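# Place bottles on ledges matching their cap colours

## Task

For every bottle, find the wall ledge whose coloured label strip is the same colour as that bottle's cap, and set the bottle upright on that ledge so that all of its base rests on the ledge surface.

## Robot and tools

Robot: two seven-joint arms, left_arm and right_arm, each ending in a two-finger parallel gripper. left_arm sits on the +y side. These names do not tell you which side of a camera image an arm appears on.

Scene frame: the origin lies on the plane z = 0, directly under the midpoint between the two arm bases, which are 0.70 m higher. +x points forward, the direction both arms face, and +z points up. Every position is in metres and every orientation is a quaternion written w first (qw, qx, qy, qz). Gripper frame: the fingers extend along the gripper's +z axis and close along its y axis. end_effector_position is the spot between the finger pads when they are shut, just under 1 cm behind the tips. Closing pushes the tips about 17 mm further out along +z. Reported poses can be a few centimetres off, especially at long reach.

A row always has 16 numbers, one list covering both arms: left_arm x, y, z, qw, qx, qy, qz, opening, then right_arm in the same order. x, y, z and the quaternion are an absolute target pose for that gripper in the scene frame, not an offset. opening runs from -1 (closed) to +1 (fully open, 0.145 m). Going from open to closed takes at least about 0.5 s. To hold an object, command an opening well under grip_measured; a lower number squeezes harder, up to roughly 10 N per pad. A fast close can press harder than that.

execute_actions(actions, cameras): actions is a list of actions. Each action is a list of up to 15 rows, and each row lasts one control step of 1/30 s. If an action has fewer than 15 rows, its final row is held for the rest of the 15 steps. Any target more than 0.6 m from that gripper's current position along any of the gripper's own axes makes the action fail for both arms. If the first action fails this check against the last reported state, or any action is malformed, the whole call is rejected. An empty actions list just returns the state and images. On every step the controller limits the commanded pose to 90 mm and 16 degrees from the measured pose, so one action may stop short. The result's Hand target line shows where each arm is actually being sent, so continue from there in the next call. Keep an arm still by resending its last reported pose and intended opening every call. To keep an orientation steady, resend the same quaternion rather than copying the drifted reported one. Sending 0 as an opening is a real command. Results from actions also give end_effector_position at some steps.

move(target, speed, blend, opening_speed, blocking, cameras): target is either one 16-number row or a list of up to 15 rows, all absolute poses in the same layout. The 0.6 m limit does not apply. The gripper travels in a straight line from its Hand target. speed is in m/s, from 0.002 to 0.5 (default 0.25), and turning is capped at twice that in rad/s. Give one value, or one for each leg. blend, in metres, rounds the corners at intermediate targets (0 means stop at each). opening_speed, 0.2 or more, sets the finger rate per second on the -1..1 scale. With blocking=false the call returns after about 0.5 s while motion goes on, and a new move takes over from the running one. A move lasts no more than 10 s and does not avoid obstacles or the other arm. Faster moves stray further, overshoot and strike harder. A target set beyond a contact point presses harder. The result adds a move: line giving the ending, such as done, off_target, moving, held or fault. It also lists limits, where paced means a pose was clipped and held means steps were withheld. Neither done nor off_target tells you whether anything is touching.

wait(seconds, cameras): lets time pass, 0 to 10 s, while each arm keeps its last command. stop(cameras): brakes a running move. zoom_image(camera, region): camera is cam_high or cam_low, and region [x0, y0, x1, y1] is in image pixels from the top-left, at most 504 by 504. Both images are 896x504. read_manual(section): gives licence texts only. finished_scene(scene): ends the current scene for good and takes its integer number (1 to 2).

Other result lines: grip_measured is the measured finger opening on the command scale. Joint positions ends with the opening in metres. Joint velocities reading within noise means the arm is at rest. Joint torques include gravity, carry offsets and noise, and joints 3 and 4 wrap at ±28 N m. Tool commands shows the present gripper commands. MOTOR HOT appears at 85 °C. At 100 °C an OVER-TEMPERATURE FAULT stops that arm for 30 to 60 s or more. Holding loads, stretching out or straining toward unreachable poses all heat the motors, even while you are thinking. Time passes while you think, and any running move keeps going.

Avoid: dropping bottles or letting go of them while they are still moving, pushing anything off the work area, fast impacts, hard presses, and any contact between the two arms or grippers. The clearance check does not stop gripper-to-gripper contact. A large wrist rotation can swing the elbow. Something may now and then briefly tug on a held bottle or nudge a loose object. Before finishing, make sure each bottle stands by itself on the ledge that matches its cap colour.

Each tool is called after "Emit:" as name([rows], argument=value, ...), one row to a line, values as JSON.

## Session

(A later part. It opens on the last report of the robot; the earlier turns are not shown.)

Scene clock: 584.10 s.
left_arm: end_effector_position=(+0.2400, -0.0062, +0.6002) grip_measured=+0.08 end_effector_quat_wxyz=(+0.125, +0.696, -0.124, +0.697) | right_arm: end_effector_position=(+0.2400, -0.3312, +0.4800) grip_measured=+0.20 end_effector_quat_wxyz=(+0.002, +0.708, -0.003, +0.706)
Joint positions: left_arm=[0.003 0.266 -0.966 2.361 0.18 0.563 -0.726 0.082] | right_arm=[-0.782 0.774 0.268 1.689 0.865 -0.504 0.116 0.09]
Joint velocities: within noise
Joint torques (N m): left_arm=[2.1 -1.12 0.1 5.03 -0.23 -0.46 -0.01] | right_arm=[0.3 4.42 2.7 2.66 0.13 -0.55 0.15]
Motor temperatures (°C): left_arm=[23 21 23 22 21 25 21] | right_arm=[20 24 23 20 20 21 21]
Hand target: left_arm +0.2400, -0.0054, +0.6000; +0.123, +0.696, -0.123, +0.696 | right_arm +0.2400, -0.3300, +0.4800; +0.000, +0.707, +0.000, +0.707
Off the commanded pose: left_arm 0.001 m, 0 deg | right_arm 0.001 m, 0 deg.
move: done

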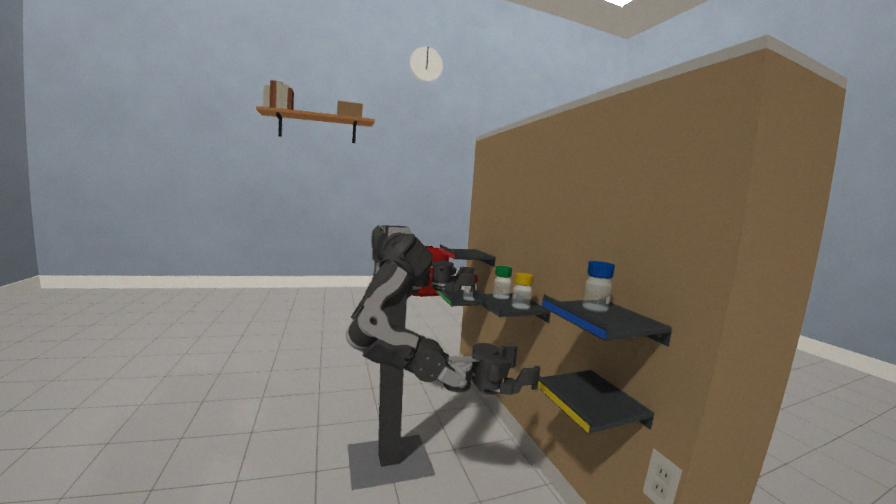

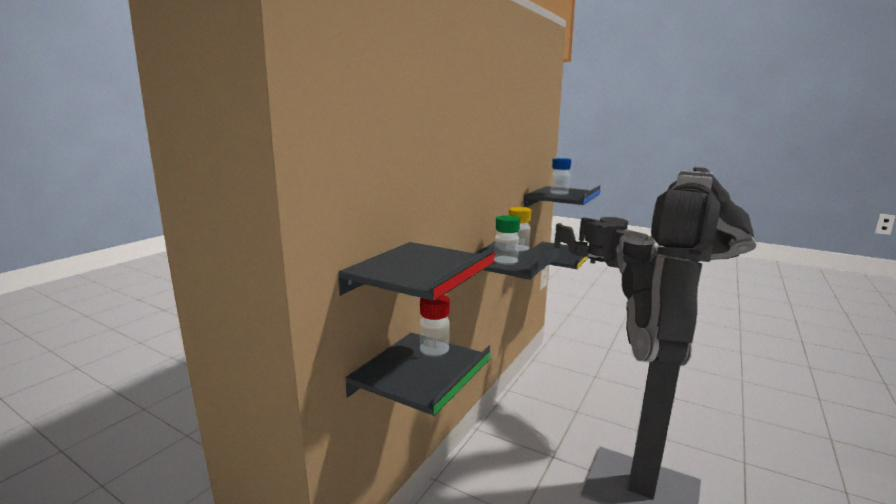

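Emit:
move([
  [0.24,0.14,0.48,0.1228,0.6964,-0.1228,0.6964,0.2,0.24,-0.33,0.48,0,0.7071,0,0.7071,0.1],
  [0.25,0.22,0.42,0.0616,0.7044,-0.0616,0.7044,0.2,0.25,-0.22,0.42,0.0616,0.7044,0.0616,0.7044,0.1],
  [0.24,0.34,0.485,0,0.7071,0,0.7071,0.2,0.24,-0.14,0.48,0.1228,0.6964,0.1228,0.6964,0.1],
  [0.24,0.34,0.485,0,0.7071,0,0.7071,0.2,0.24,-0.10,0.584,0.1228,0.6964,0.1228,0.6964,0.1],
], speed=0.12, blend=[0.03,0.03,0.03,0])

Scene clock: 634.93 s.
left_arm: end_effector_position=(+0.2399, +0.3395, +0.4852) grip_measured=+0.20 end_effector_quat_wxyz=(+0.000, +0.706, +0.002, +0.708) | right_arm: end_effector_position=(+0.2401, -0.0995, +0.5848) grip_measured=+0.10 end_effector_quat_wxyz=(+0.125, +0.689, +0.119, +0.704)
Joint positions: left_arm=[-0.908 1.12 0.083 1.676 1.067 -0.789 -0.082 0.09] | right_arm=[-0.54 0.087 -0.449 2.443 -0.53 0.429 -0.245 0.083]
Joint velocities: within noise
Joint torques (N m): left_arm=[0.51 4.81 2.55 1.65 0.14 -0.62 0.23] | right_arm=[0.15 -0.83 -0.57 3.82 -0.13 -0.27 -0.19]
Motor temperatures (°C): left_arm=[21 21 23 23 21 25 21] | right_arm=[20 24 23 20 20 21 21]
Hand target: left_arm +0.2399, +0.3400, +0.4849; +0.000, +0.707, +0.000, +0.707 | right_arm +0.2402, -0.0998, +0.5837; +0.127, +0.691, +0.119, +0.702
Off the commanded pose: left_arm 0.001 m, 0 deg | right_arm 0.001 m, 1 deg.
joint read past its limit (left arm) — joint 6 (wrist pitch), lower limit.
joint read past its limit (right arm) — joint 4 (elbow), upper limit, where the elbow is as bent as it goes.
joint sent to its limit (left arm) — joint 6 (wrist pitch), lower limit. The joint targets still meet the commanded pose.
joint sent to its limit (right arm) — joint 4 (elbow), upper limit, where the elbow is as bent as it goes. The joint targets still meet the commanded pose.
move: done; blend cut to 0 m at target 1

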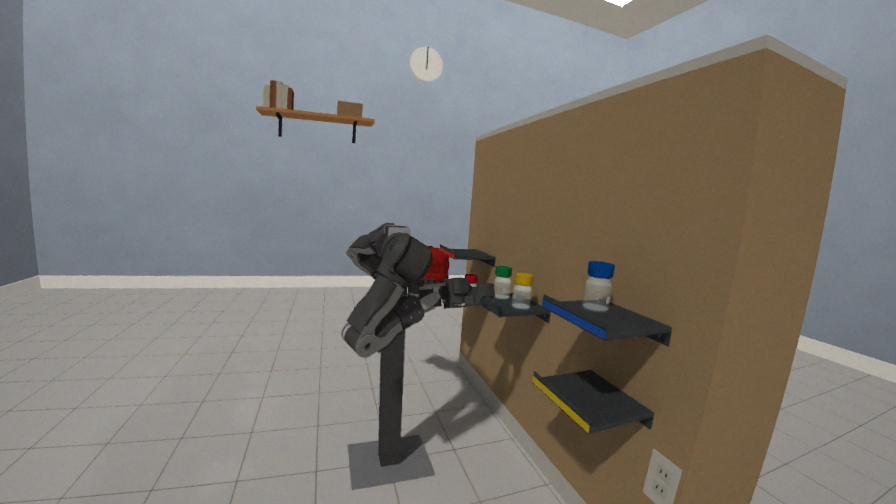

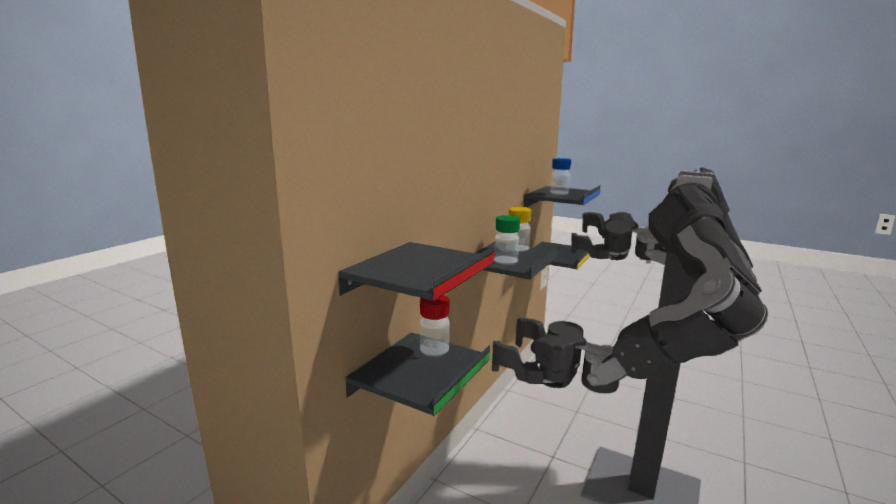

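Emit:
move([
  [0.26,0.348,0.487,0,0.7071,0,0.7071,0.2,0.26,-0.109,0.584,0.1228,0.6964,0.1228,0.6964,0.1],
  [0.392,0.348,0.487,0,0.7071,0,0.7071,0.2,0.39,-0.062,0.584,0.1228,0.6964,0.1228,0.6964,0.1],
], speed=0.07, blend=[0.01,0])

Emit:
zoom_image(camera="cam_high", region=[440, 240, 620, 340])

Emit:
zoom_image(camera="cam_low", region=[360, 180, 660, 400])

Scene clock: 649.87 s.
left_arm: end_effector_position=(+0.3925, +0.3496, +0.4908) grip_measured=+0.20 end_effector_quat_wxyz=(-0.002, +0.703, +0.002, +0.711) | right_arm: end_effector_position=(+0.3897, -0.0604, +0.5903) grip_measured=+0.10 end_effector_quat_wxyz=(+0.120, +0.690, +0.122, +0.703)
Joint positions: left_arm=[0.232 0.94 -0.478 1.153 1.051 -0.397 0.081 0.09] | right_arm=[0.22 -0.133 -0.346 1.819 -0.449 0.563 -0.136 0.083]
Joint velocities: within noise
Joint torques (N m): left_arm=[5.82 5.87 1.7 2.04 0.15 -0.53 0.23] | right_arm=[3.05 -1.78 0.02 2.51 -0.05 -0.27 -0.21]
Motor temperatures (°C): left_arm=[21 22 23 22 21 25 21] | right_arm=[20 24 23 20 20 21 21]
Hand target: left_arm +0.3919, +0.3481, +0.4870; +0.000, +0.707, +0.000, +0.707 | right_arm +0.3899, -0.0620, +0.5839; +0.123, +0.696, +0.123, +0.696
Off the commanded pose: left_arm 0.004 m, 1 deg | right_arm 0.007 m, 1 deg.
move: off_target (left_arm, right_arm)

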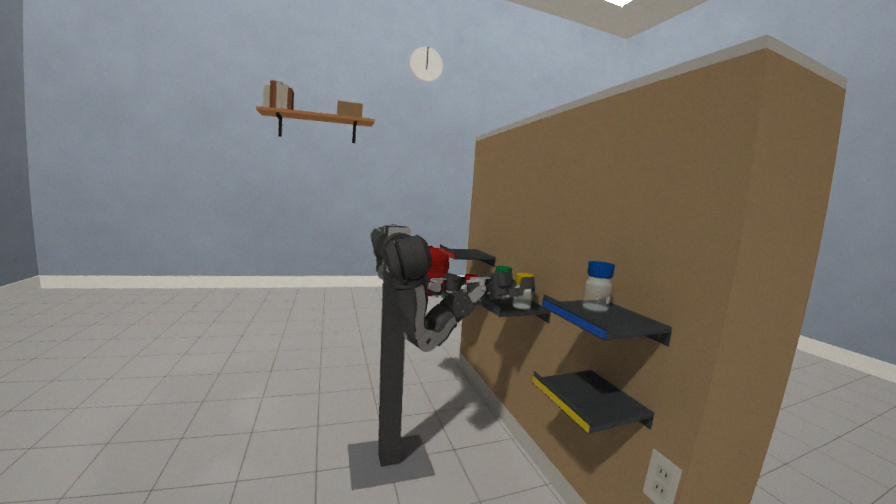

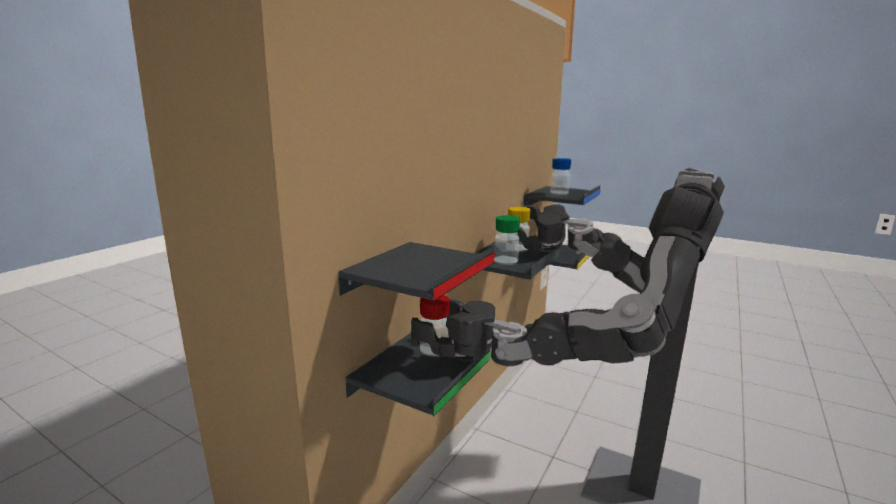

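Scaled by 2.800 from the camera's 896x504 image, which has a finer 1280x720 frame.

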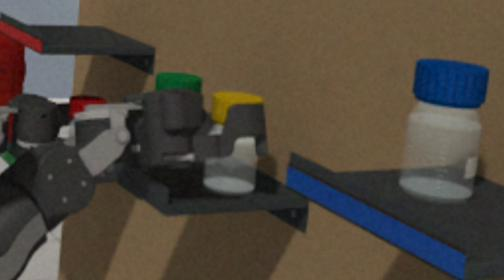

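Scaled by 1.680 from the camera's 896x504 image, which has a finer 1280x720 frame.

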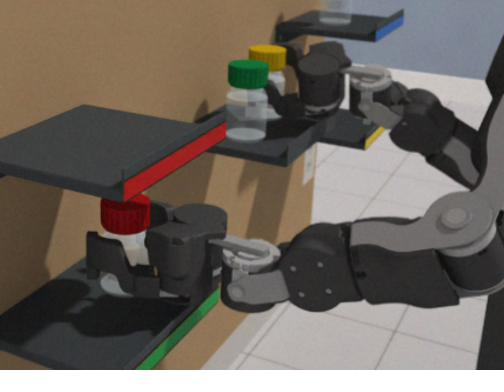

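Emit:
move(target=[0.392,0.348,0.487,0,0.7071,0,0.7071,-0.7,0.39,-0.062,0.584,0.1228,0.6964,0.1228,0.6964,-0.7], opening_speed=0.6, speed=0.05)

Emit:
move([
  [0.392,0.348,0.512,0,0.7071,0,0.7071,-0.7,0.39,-0.062,0.627,0.1228,0.6964,0.1228,0.6964,-0.7],
  [0.232,0.348,0.512,0,0.7071,0,0.7071,-0.7,0.24,-0.117,0.627,0.1228,0.6964,0.1228,0.6964,-0.7],
], speed=[0.04,0.08])

Scene clock: 658.57 s.
left_arm: end_effector_position=(+0.3925, +0.3494, +0.4908) grip_measured=-0.29 end_effector_quat_wxyz=(-0.002, +0.703, +0.001, +0.711) | right_arm: end_effector_position=(+0.3897, -0.0604, +0.5901) grip_measured=-0.24 end_effector_quat_wxyz=(+0.119, +0.690, +0.122, +0.703)
Joint positions: left_arm=[0.232 0.94 -0.478 1.153 1.051 -0.397 0.082 0.054] | right_arm=[0.22 -0.133 -0.345 1.819 -0.446 0.562 -0.136 0.058]
Joint velocities: within noise
Joint torques (N m): left_arm=[5.79 5.84 1.74 2.04 0.15 -0.54 0.2] | right_arm=[3.1 -1.41 -0.05 2.58 -0.11 -0.28 -0.23]
Motor temperatures (°C): left_arm=[22 22 24 22 21 25 21] | right_arm=[21 23 23 20 20 21 21]
Hand target: left_arm +0.3919, +0.3481, +0.4870; +0.000, +0.707, +0.000, +0.707 | right_arm +0.3900, -0.0620, +0.5840; +0.123, +0.696, +0.123, +0.696
Off the commanded pose: left_arm 0.004 m, 1 deg | right_arm 0.006 m, 1 deg.
move: off_target (left_arm, right_arm)

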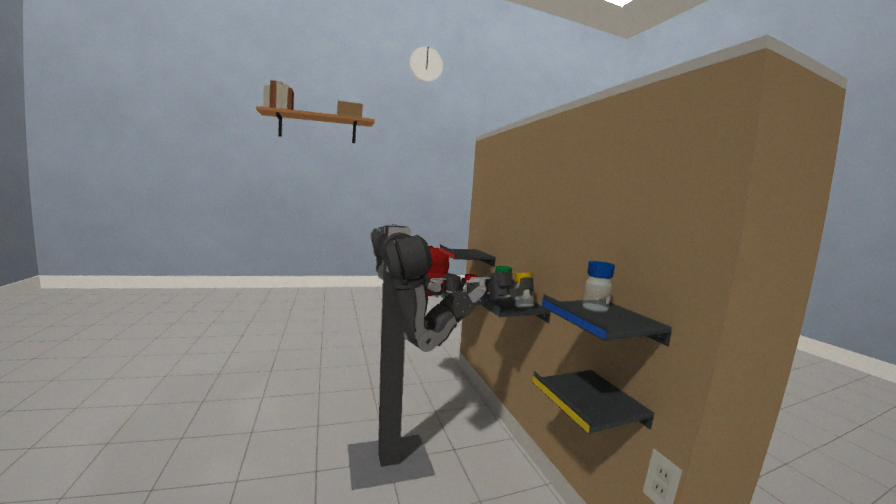

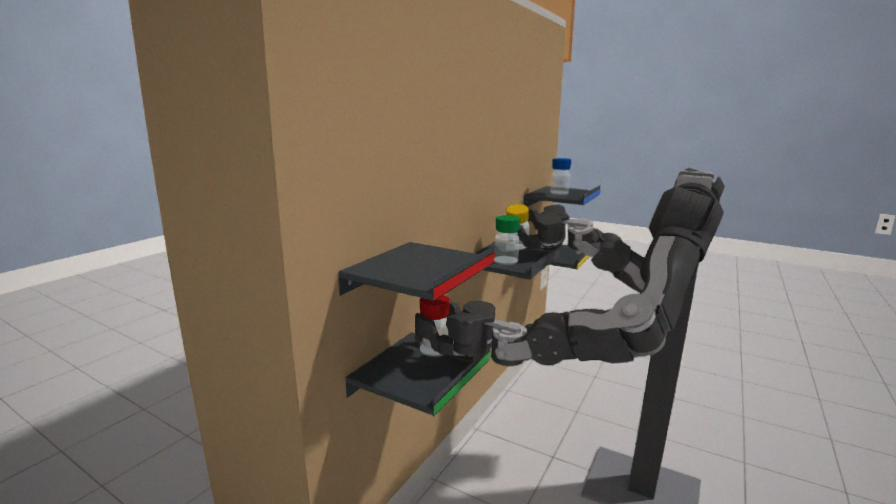

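Scene clock: 662.27 s.
left_arm: end_effector_position=(+0.2306, +0.3494, +0.5084) grip_measured=-0.29 end_effector_quat_wxyz=(-0.002, +0.713, +0.003, +0.702) | right_arm: end_effector_position=(+0.2409, -0.1153, +0.6239) grip_measured=-0.24 end_effector_quat_wxyz=(+0.182, +0.619, +0.063, +0.761)
Joint positions: left_arm=[-1.212 1.151 0.374 1.763 1.154 -0.779 -0.047 0.054] | right_arm=[-0.512 -0.003 -0.443 2.44 -0.651 0.305 -0.329 0.058]
Joint velocities: within noise
Joint torques (N m): left_arm=[1.33 2.7 2.97 2.61 0.06 -0.89 0.23] | right_arm=[0.51 -0.7 -0.24 4.26 -0.13 -0.73 -0.39]
Motor temperatures (°C): left_arm=[22 23 24 22 21 25 21] | right_arm=[21 23 23 20 20 21 21]
Hand target: left_arm +0.2319, +0.3479, +0.5119; +0.000, +0.707, +0.000, +0.707 | right_arm +0.2404, -0.1167, +0.6264; +0.185, +0.614, +0.060, +0.765
Off the commanded pose: left_arm 0.004 m, 1 deg | right_arm 0.004 m, 15 deg.
joint sent to its limit (right arm) — joint 4 (elbow), upper limit, where the elbow is as bent as it goes. The joint targets are off in orientation, not in position.
move: off_target (left_arm, right_arm)

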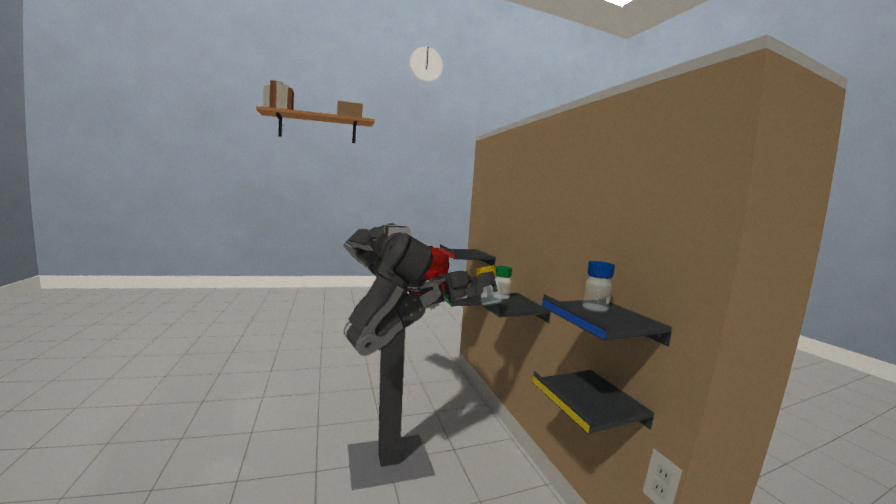

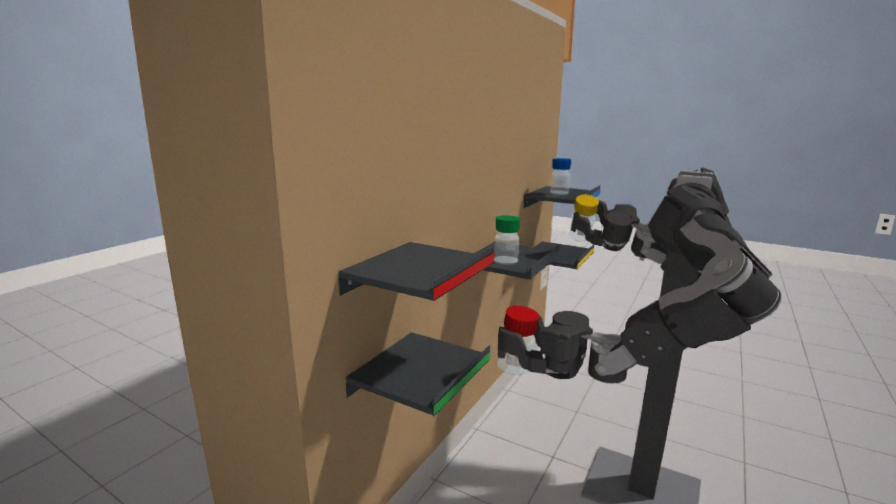

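Emit:
move([
  [0.225,0.35,0.58,0,0.7071,0,0.7071,-0.7,0.235,-0.14,0.50,0.1228,0.6964,0.1228,0.6964,-0.7],
  [0.22,0.35,0.65,0,0.7071,0,0.7071,-0.7,0.25,-0.22,0.43,0.0616,0.7044,0.0616,0.7044,-0.7],
  [0.22,0.36,0.725,0,0.7071,0,0.7071,-0.7,0.235,-0.33,0.48,0,0.7071,0,0.7071,-0.7],
  [0.22,0.375,0.725,0,0.7071,0,0.7071,-0.7,0.235,-0.385,0.515,0,0.7071,0,0.7071,-0.7],
], speed=0.1, blend=[0.03,0.03,0.02,0])

Scene clock: 674.23 s.
left_arm: end_effector_position=(+0.2195, +0.3762, +0.7235) grip_measured=-0.29 end_effector_quat_wxyz=(-0.002, +0.710, +0.003, +0.705) | right_arm: end_effector_position=(+0.2344, -0.3853, +0.5127) grip_measured=-0.24 end_effector_quat_wxyz=(+0.001, +0.710, +0.000, +0.704)
Joint positions: left_arm=[-1.116 0.847 1.574 2.029 1.444 0.448 0.287 0.054] | right_arm=[-0.909 0.867 0.518 1.605 1.089 -0.446 0.329 0.058]
Joint velocities: within noise
Joint torques (N m): left_arm=[0.28 3.89 2.58 0.72 0.28 -0.76 0.23] | right_arm=[0.36 4.44 4.53 2.35 0.42 -0.53 0.15]
Motor temperatures (°C): left_arm=[21 22 24 22 21 26 21] | right_arm=[20 23 23 21 20 21 21]
Hand target: left_arm +0.2200, +0.3750, +0.7249; +0.000, +0.707, +0.000, +0.707 | right_arm +0.2350, -0.3850, +0.5150; +0.000, +0.707, +0.000, +0.707
Off the commanded pose: left_arm 0.002 m, 1 deg | right_arm 0.002 m, 1 deg.
move: done

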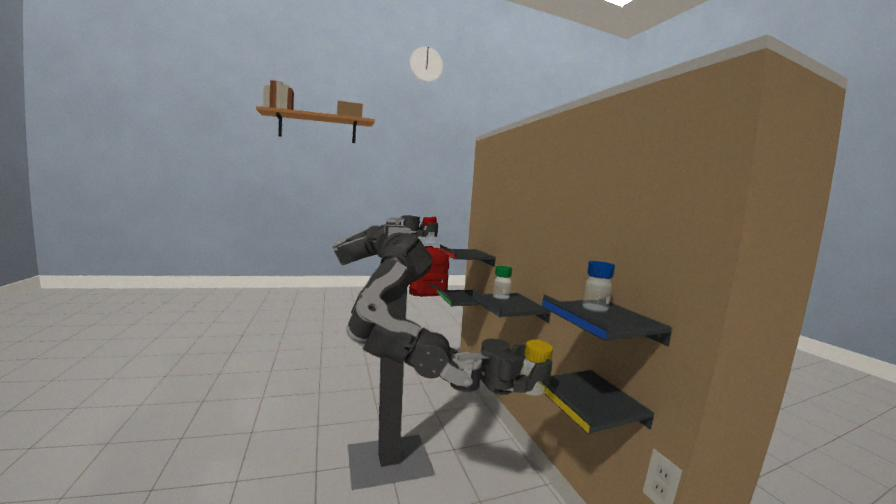

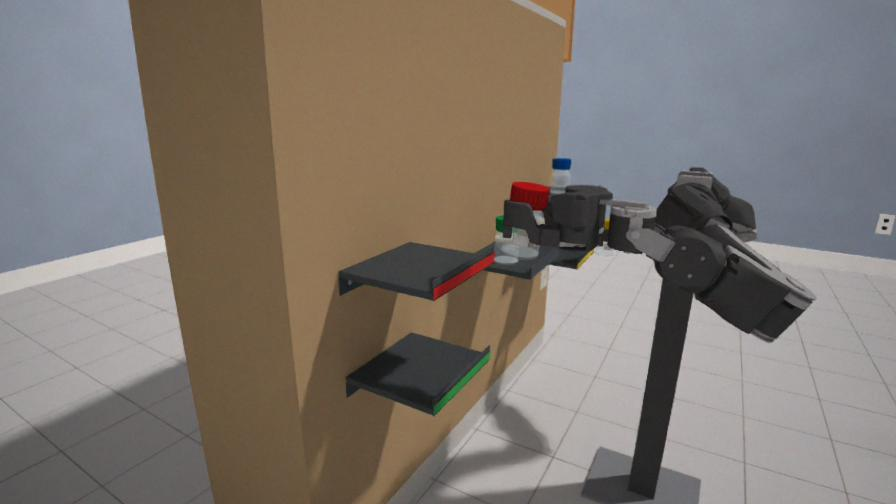

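Emit:
move([
  [0.26,0.383,0.727,0,0.7071,0,0.7071,-0.7,0.255,-0.385,0.522,0,0.7071,0,0.7071,-0.7],
  [0.397,0.385,0.727,0,0.7071,0,0.7071,-0.7,0.395,-0.385,0.522,0,0.7071,0,0.7071,-0.7],
], speed=0.08, blend=[0.01,0])

Emit:
move(target=[0.397,0.385,0.693,0,0.7071,0,0.7071,-0.7,0.395,-0.385,0.496,0,0.7071,0,0.7071,-0.7], speed=0.03)

Emit:
zoom_image(camera="cam_high", region=[420, 200, 680, 440])

Emit:
zoom_image(camera="cam_low", region=[320, 150, 660, 400])

Scene clock: 687.33 s.
left_arm: end_effector_position=(+0.3977, +0.3841, +0.7244) grip_measured=-0.29 end_effector_quat_wxyz=(-0.001, +0.711, -0.002, +0.703) | right_arm: end_effector_position=(+0.3949, -0.3862, +0.5223) grip_measured=-0.24 end_effector_quat_wxyz=(+0.002, +0.708, -0.002, +0.706)
Joint positions: left_arm=[-1.225 1.667 1.328 1.423 1.584 0.116 0.056 0.054] | right_arm=[0.205 0.899 -0.134 1.106 0.927 -0.184 0.28 0.058]
Joint velocities: within noise
Joint torques (N m): left_arm=[5.6 2.44 4.6 0.03 0.23 -0.87 0.13] | right_arm=[4.31 6.69 3.14 2.59 0.3 -0.53 0.16]
Motor temperatures (°C): left_arm=[21 22 25 22 21 26 21] | right_arm=[20 24 23 20 20 21 21]
Hand target: left_arm +0.3970, +0.3851, +0.7271; +0.000, +0.707, +0.000, +0.707 | right_arm +0.3950, -0.3850, +0.5220; +0.000, +0.707, +0.000, +0.707
Off the commanded pose: left_arm 0.003 m, 1 deg | right_arm 0.001 m, 0 deg.
joint sent to its limit (left arm) — joint 5 (forearm roll), upper limit. The joint targets still meet the commanded pose.
move: done

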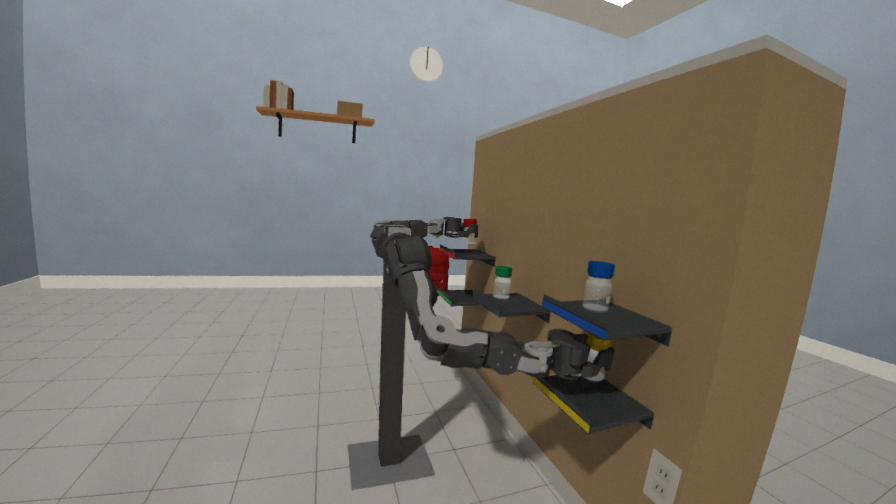

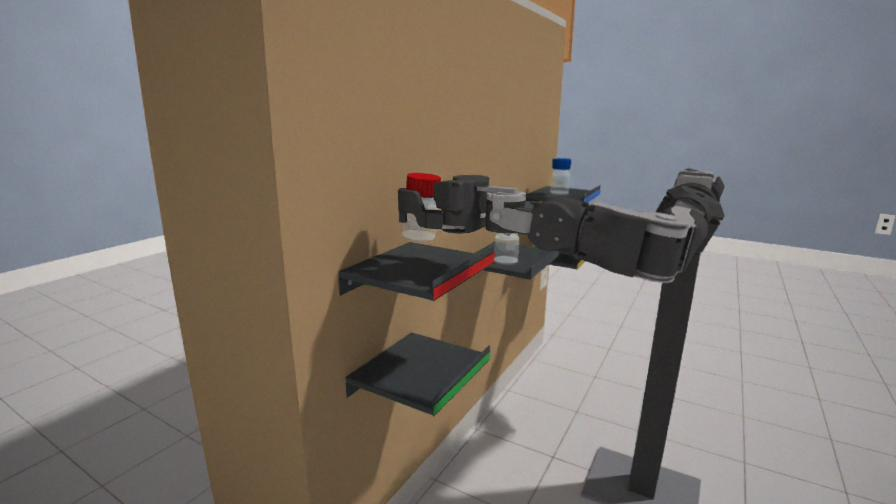

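Scene clock: 688.80 s.
left_arm: end_effector_position=(+0.3974, +0.3846, +0.6931) grip_measured=-0.29 end_effector_quat_wxyz=(-0.001, +0.709, -0.001, +0.705) | right_arm: end_effector_position=(+0.3940, -0.3858, +0.4927) grip_measured=-0.24 end_effector_quat_wxyz=(+0.001, +0.713, -0.002, +0.701)
Joint positions: left_arm=[-1.407 1.656 1.38 1.431 1.585 -0.02 0.056 0.054] | right_arm=[0.23 0.821 -0.134 0.987 0.862 -0.243 0.341 0.058]
Joint velocities: within noise
Joint torques (N m): left_arm=[5.16 1.17 3.43 0.39 0.23 -0.95 0.1] | right_arm=[5.16 6.5 3.36 2.93 0.34 -0.74 0.18]
Motor temperatures (°C): left_arm=[21 22 25 22 21 26 21] | right_arm=[21 24 23 20 20 21 21]
Hand target: left_arm +0.3970, +0.3849, +0.6930; -0.001, +0.707, -0.001, +0.707 | right_arm +0.3950, -0.3850, +0.4960; +0.000, +0.707, +0.000, +0.707
Off the commanded pose: left_arm 0.001 m, 0 deg | right_arm 0.004 m, 1 deg.
joint sent to its limit (left arm) — joint 1 (shoulder pitch), lower limit; joint 5 (forearm roll), upper limit. The joint targets still meet the commanded pose.
move: off_target (right_arm)

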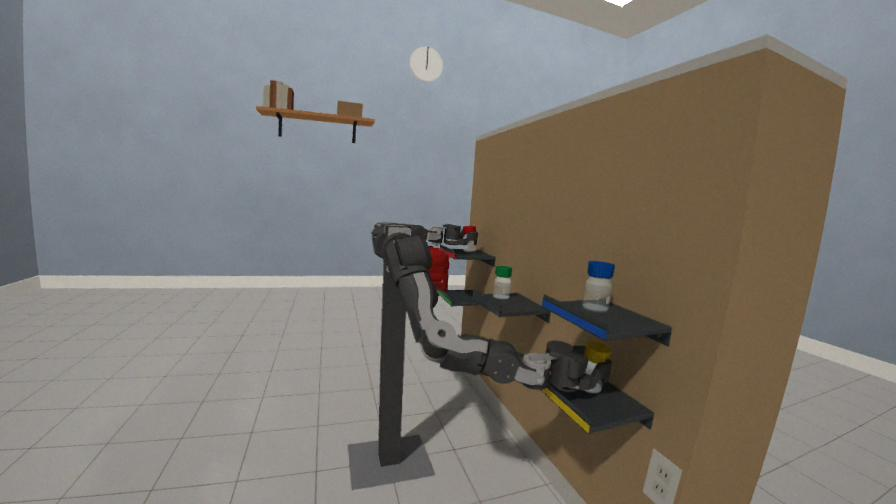

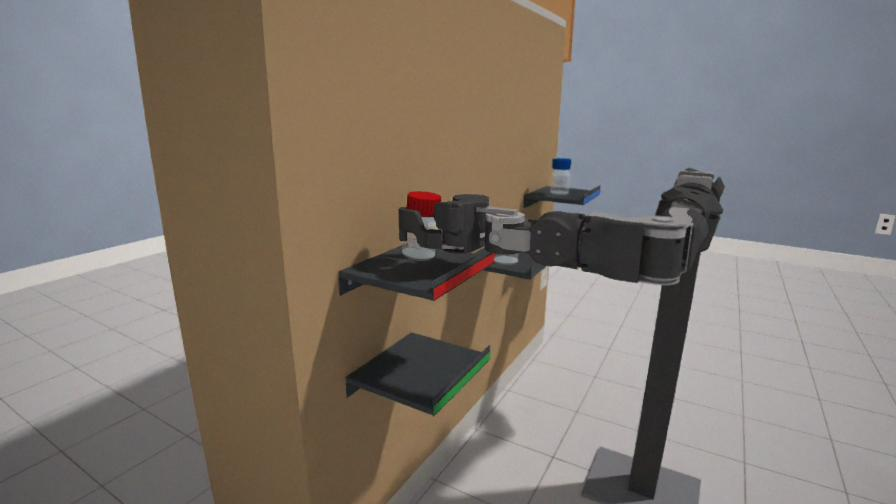

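Scaled by 1.938 from the camera's 896x504 image, which has a finer 1280x720 frame.

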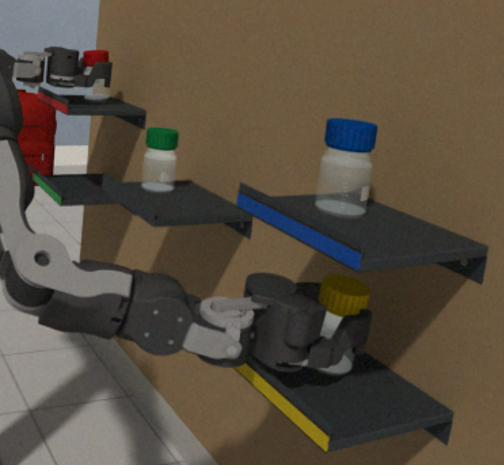

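Scaled by 1.482 from the camera's 896x504 image, which has a finer 1280x720 frame.

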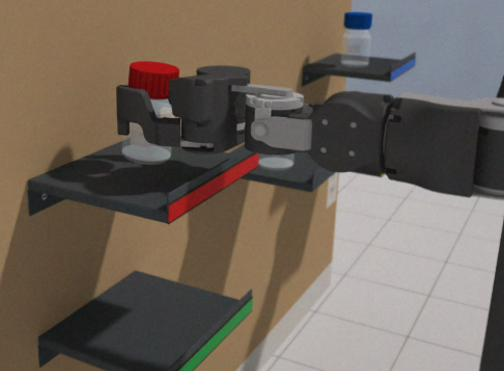

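Emit:
move(target=[0.397,0.385,0.680,0,0.7071,0,0.7071,-0.7,0.395,-0.385,0.482,0,0.7071,0,0.7071,-0.7], speed=0.02)

Emit:
zoom_image(camera="cam_high", region=[420, 200, 680, 440])

Emit:
zoom_image(camera="cam_low", region=[320, 150, 660, 400])

Scene clock: 698.43 s.
left_arm: end_effector_position=(+0.3969, +0.3847, +0.6868) grip_measured=-0.29 end_effector_quat_wxyz=(-0.004, +0.699, -0.004, +0.715) | right_arm: end_effector_position=(+0.3957, -0.3873, +0.4892) grip_measured=-0.24 end_effector_quat_wxyz=(+0.004, +0.699, -0.001, +0.715)
Joint positions: left_arm=[-1.407 1.656 1.329 1.431 1.586 -0.098 0.056 0.054] | right_arm=[0.261 0.791 -0.141 0.918 0.849 -0.313 0.373 0.058]
Joint velocities: within noise
Joint torques (N m): left_arm=[5 1.73 1.88 0.17 0.19 -0.32 0.02] | right_arm=[3.94 5.76 1.03 1.92 0.24 -0.07 0.1]
Motor temperatures (°C): left_arm=[22 22 25 21 21 26 21] | right_arm=[21 24 23 20 20 21 21]
Hand target: left_arm +0.3969, +0.3849, +0.6801; -0.004, +0.708, -0.004, +0.706 | right_arm +0.3949, -0.3849, +0.4821; +0.000, +0.707, +0.000, +0.707
Off the commanded pose: left_arm 0.007 m, 1 deg | right_arm 0.008 m, 1 deg.
joint sent to its limit (left arm) — joint 1 (shoulder pitch), lower limit; joint 5 (forearm roll), upper limit. The joint targets still meet the commanded pose.
move: off_target (left_arm, right_arm)

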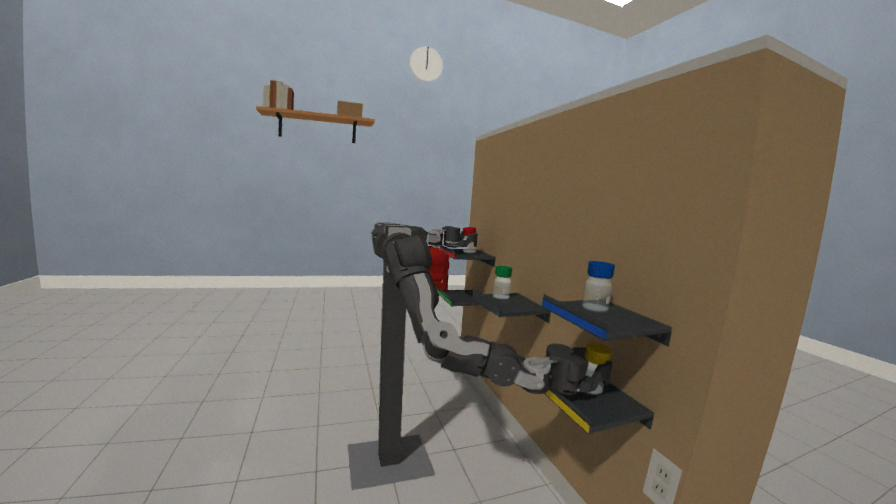

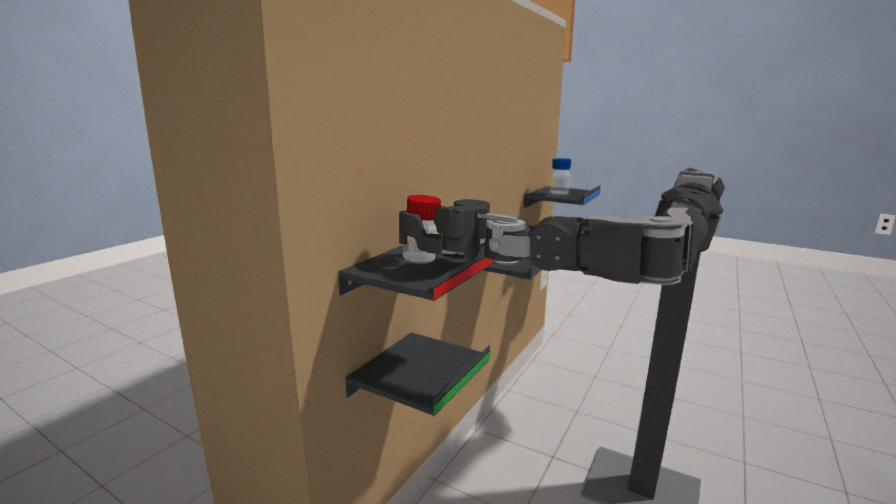

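Scaled by 1.938 from the camera's 896x504 image, which has a finer 1280x720 frame.

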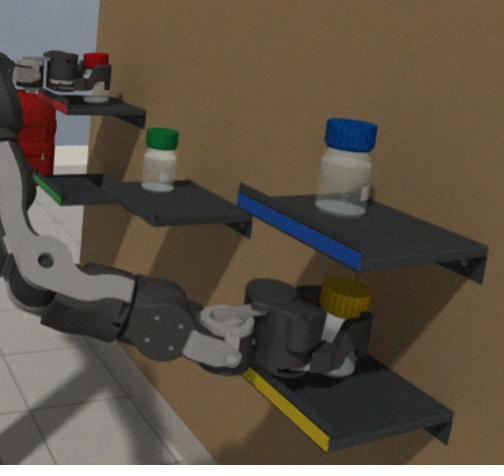

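Scaled by 1.482 from the camera's 896x504 image, which has a finer 1280x720 frame.

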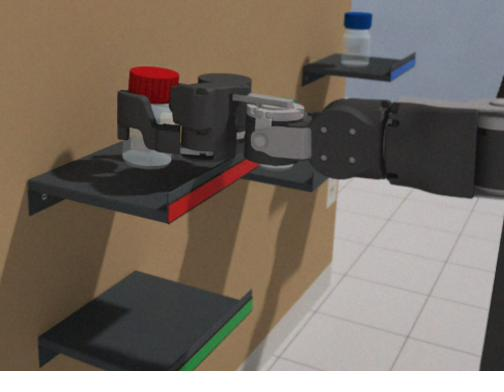

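Emit:
move(target=[0.397,0.385,0.685,0,0.7071,0,0.7071,0.1,0.395,-0.386,0.487,0,0.7071,0,0.7071,0.1], opening_speed=0.4, speed=0.02)

Emit:
move([
  [0.397,0.385,0.690,0,0.7071,0,0.7071,0.1,0.395,-0.386,0.492,0,0.7071,0,0.7071,0.1],
  [0.235,0.37,0.70,0,0.7071,0,0.7071,0.1,0.24,-0.38,0.492,0,0.7071,0,0.7071,0.1],
], speed=[0.03,0.08], blend=[0.003,0])

Emit:
move([
  [0.22,0.34,0.62,0,0.7071,0,0.7071,0.1,0.24,-0.34,0.48,0,0.7071,0,0.7071,0.1],
  [0.23,0.345,0.56,0,0.7071,0,0.7071,0.1,0.24,-0.33,0.48,0,0.7071,0,0.7071,0.1],
  [0.25,0.22,0.42,0.0616,0.7044,-0.0616,0.7044,0.1,0.24,-0.33,0.48,0,0.7071,0,0.7071,0.1],
  [0.24,0.14,0.48,0.1228,0.6964,-0.1228,0.6964,0.1,0.24,-0.33,0.48,0,0.7071,0,0.7071,0.1],
  [0.24,0.103,0.584,0.1228,0.6964,-0.1228,0.6964,0.1,0.24,-0.33,0.48,0,0.7071,0,0.7071,0.1],
], speed=0.11, blend=[0.03,0.03,0.03,0.03,0])

Emit:
zoom_image(camera="cam_high", region=[420, 200, 680, 440])

Scene clock: 719.00 s.
left_arm: end_effector_position=(+0.3971, +0.3847, +0.6862) grip_measured=+0.10 end_effector_quat_wxyz=(-0.003, +0.706, -0.003, +0.708) | right_arm: end_effector_position=(+0.3952, -0.3860, +0.4878) grip_measured=+0.10 end_effector_quat_wxyz=(+0.000, +0.706, +0.001, +0.708)
Joint positions: left_arm=[-1.407 1.656 1.34 1.431 1.586 -0.068 0.056 0.083] | right_arm=[0.255 0.798 -0.141 0.932 0.85 -0.29 0.372 0.083]
Joint velocities: within noise
Joint torques (N m): left_arm=[5.05 1.44 3.88 0.25 0.19 -0.57 0.06] | right_arm=[4.23 6.87 2.73 3.29 0.36 -0.26 -0.07]
Motor temperatures (°C): left_arm=[22 21 25 21 21 25 21] | right_arm=[21 24 23 20 20 21 21]
Hand target: left_arm +0.3969, +0.3849, +0.6851; -0.003, +0.708, -0.003, +0.707 | right_arm +0.3950, -0.3860, +0.4870; +0.000, +0.707, +0.000, +0.707
Off the commanded pose: left_arm 0.001 m, 1 deg | right_arm 0.001 m, 0 deg.
joint sent to its limit (left arm) — joint 1 (shoulder pitch), lower limit; joint 5 (forearm roll), upper limit. The joint targets still meet the commanded pose.
move: done

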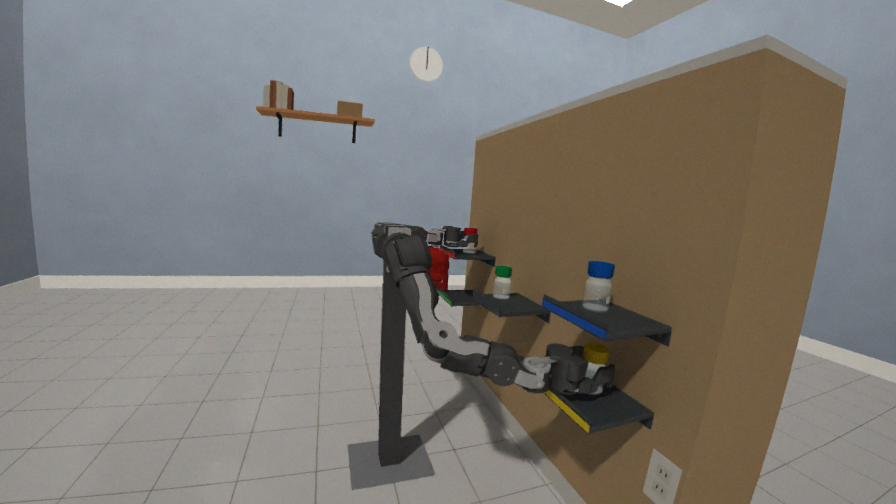

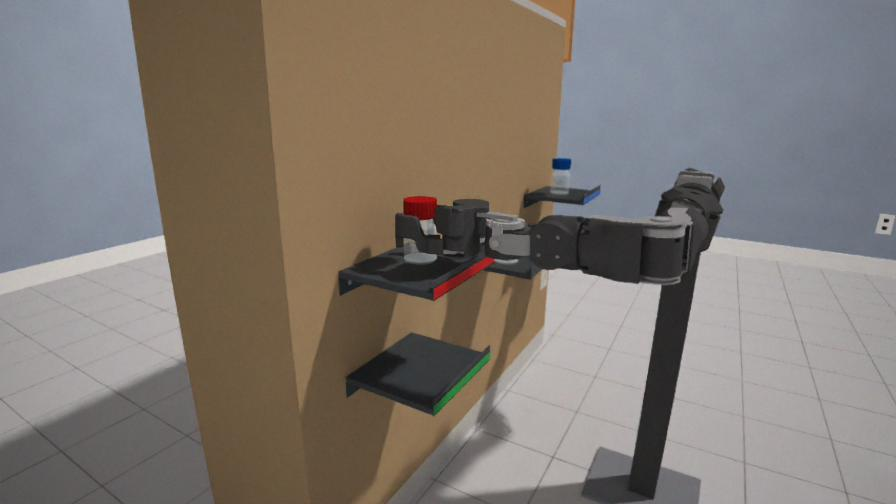

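Scene clock: 721.53 s.
left_arm: end_effector_position=(+0.2347, +0.3713, +0.7000) grip_measured=+0.10 end_effector_quat_wxyz=(-0.002, +0.706, +0.002, +0.708) | right_arm: end_effector_position=(+0.2395, -0.3801, +0.4897) grip_measured=+0.10 end_effector_quat_wxyz=(+0.001, +0.710, -0.002, +0.704)
Joint positions: left_arm=[-1.396 0.882 1.522 2.04 1.511 0.124 0.214 0.083] | right_arm=[-0.758 0.797 0.424 1.527 0.995 -0.441 0.358 0.083]
Joint velocities: within noise
Joint torques (N m): left_arm=[-0.57 1.78 3.48 0.76 0.3 -0.51 0.22] | right_arm=[0.25 5.39 4.4 2.67 0.36 -0.48 0.14]
Motor temperatures (°C): left_arm=[22 21 25 21 21 25 21] | right_arm=[21 25 23 20 20 21 21]
Hand target: left_arm +0.2350, +0.3700, +0.7000; +0.000, +0.707, +0.000, +0.707 | right_arm +0.2400, -0.3799, +0.4919; +0.000, +0.707, +0.000, +0.707
Off the commanded pose: left_arm 0.001 m, 0 deg | right_arm 0.002 m, 1 deg.
move: done; blend cut to 0.0025 m at target 1

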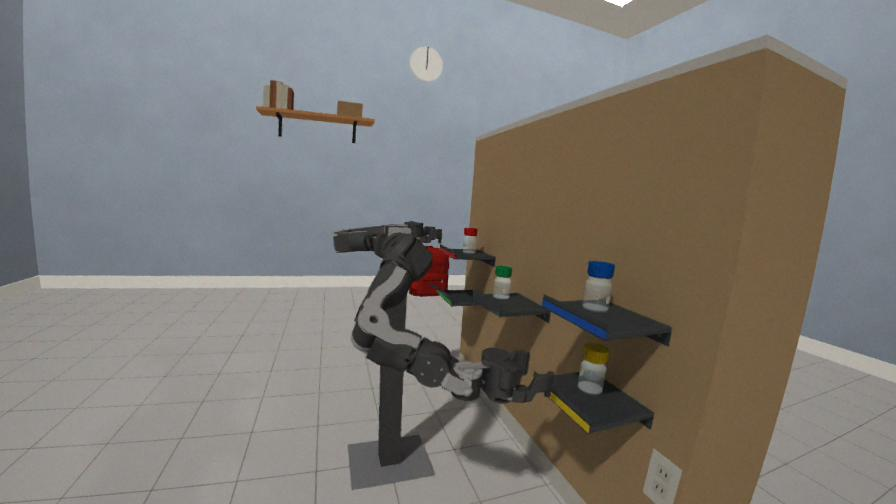

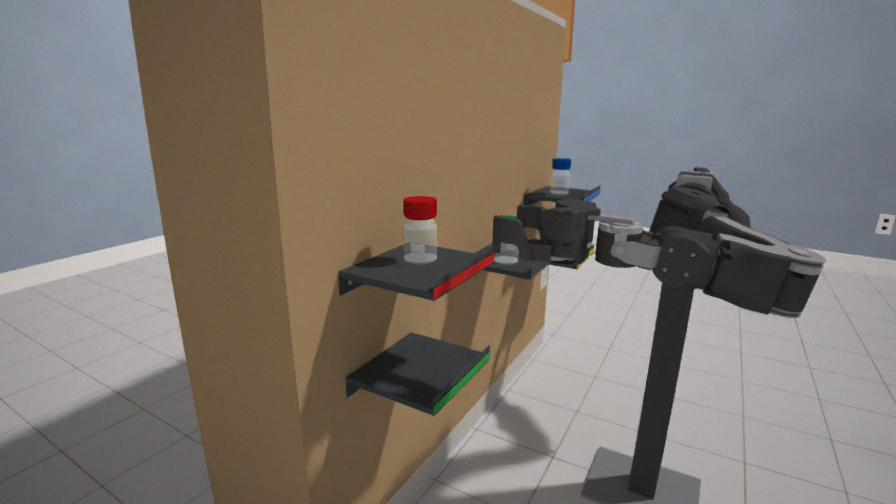

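Scene clock: 726.87 s.
left_arm: end_effector_position=(+0.2405, +0.1036, +0.5841) grip_measured=+0.10 end_effector_quat_wxyz=(+0.132, +0.673, -0.125, +0.717) | right_arm: end_effector_position=(+0.2402, -0.3313, +0.4817) grip_measured=+0.10 end_effector_quat_wxyz=(+0.001, +0.705, +0.002, +0.709)
Joint positions: left_arm=[-0.526 0.593 -0.197 2.433 0.378 0.103 -0.199 0.083] | right_arm=[-0.742 0.68 0.337 1.686 0.811 -0.435 0.202 0.083]
Joint velocities: within noise
Joint torques (N m): left_arm=[0.91 1.81 0.05 4.82 -0.01 -0.71 0.13] | right_arm=[0.15 3.63 1.98 3.33 0.19 -0.28 -0.14]
Motor temperatures (°C): left_arm=[22 21 25 21 21 25 21] | right_arm=[21 24 23 20 20 21 21]
Hand target: left_arm +0.2404, +0.1030, +0.5834; +0.133, +0.674, -0.126, +0.716 | right_arm +0.2400, -0.3300, +0.4801; +0.000, +0.707, +0.000, +0.707
Off the commanded pose: left_arm 0.001 m, 4 deg | right_arm 0.002 m, 0 deg.
joint read past its limit (left arm) — joint 4 (elbow), upper limit, where the elbow is as bent as it goes.
joint sent to its limit (left arm) — joint 4 (elbow), upper limit, where the elbow is as bent as it goes. The joint targets are off in orientation, not in position.
move: off_target (left_arm)

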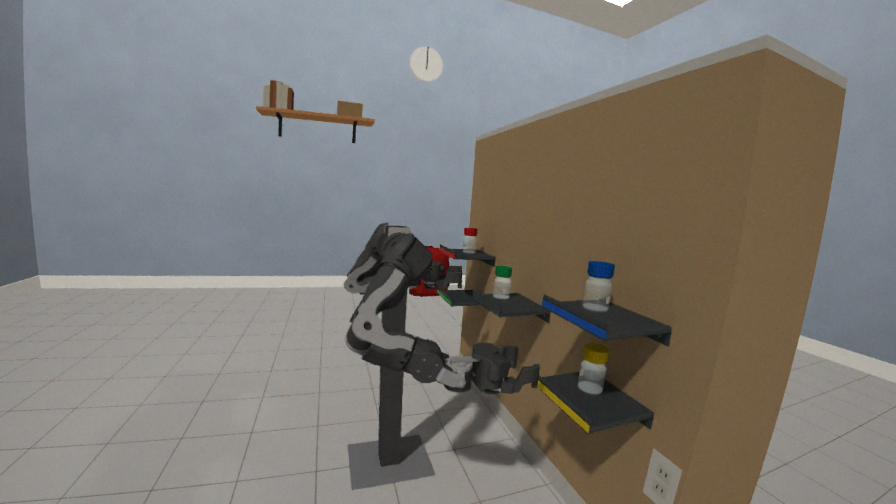

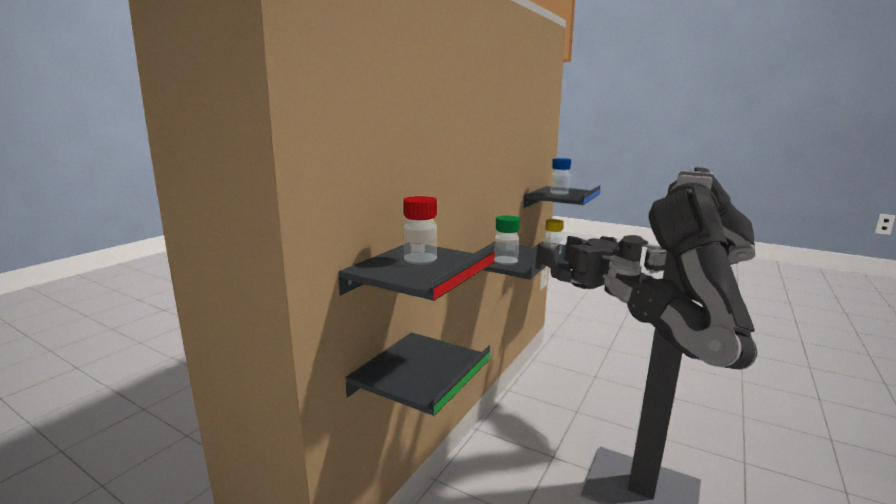

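Scaled by 1.938 from the camera's 896x504 image, which has a finer 1280x720 frame.

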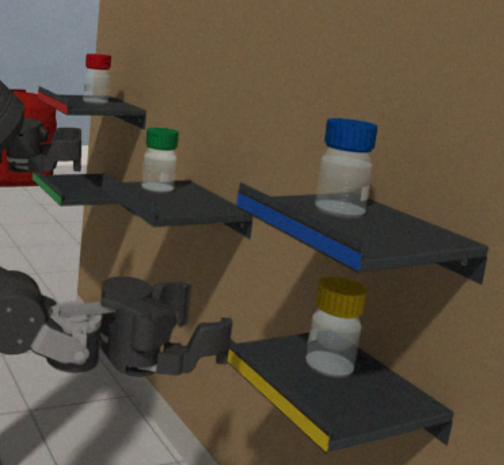

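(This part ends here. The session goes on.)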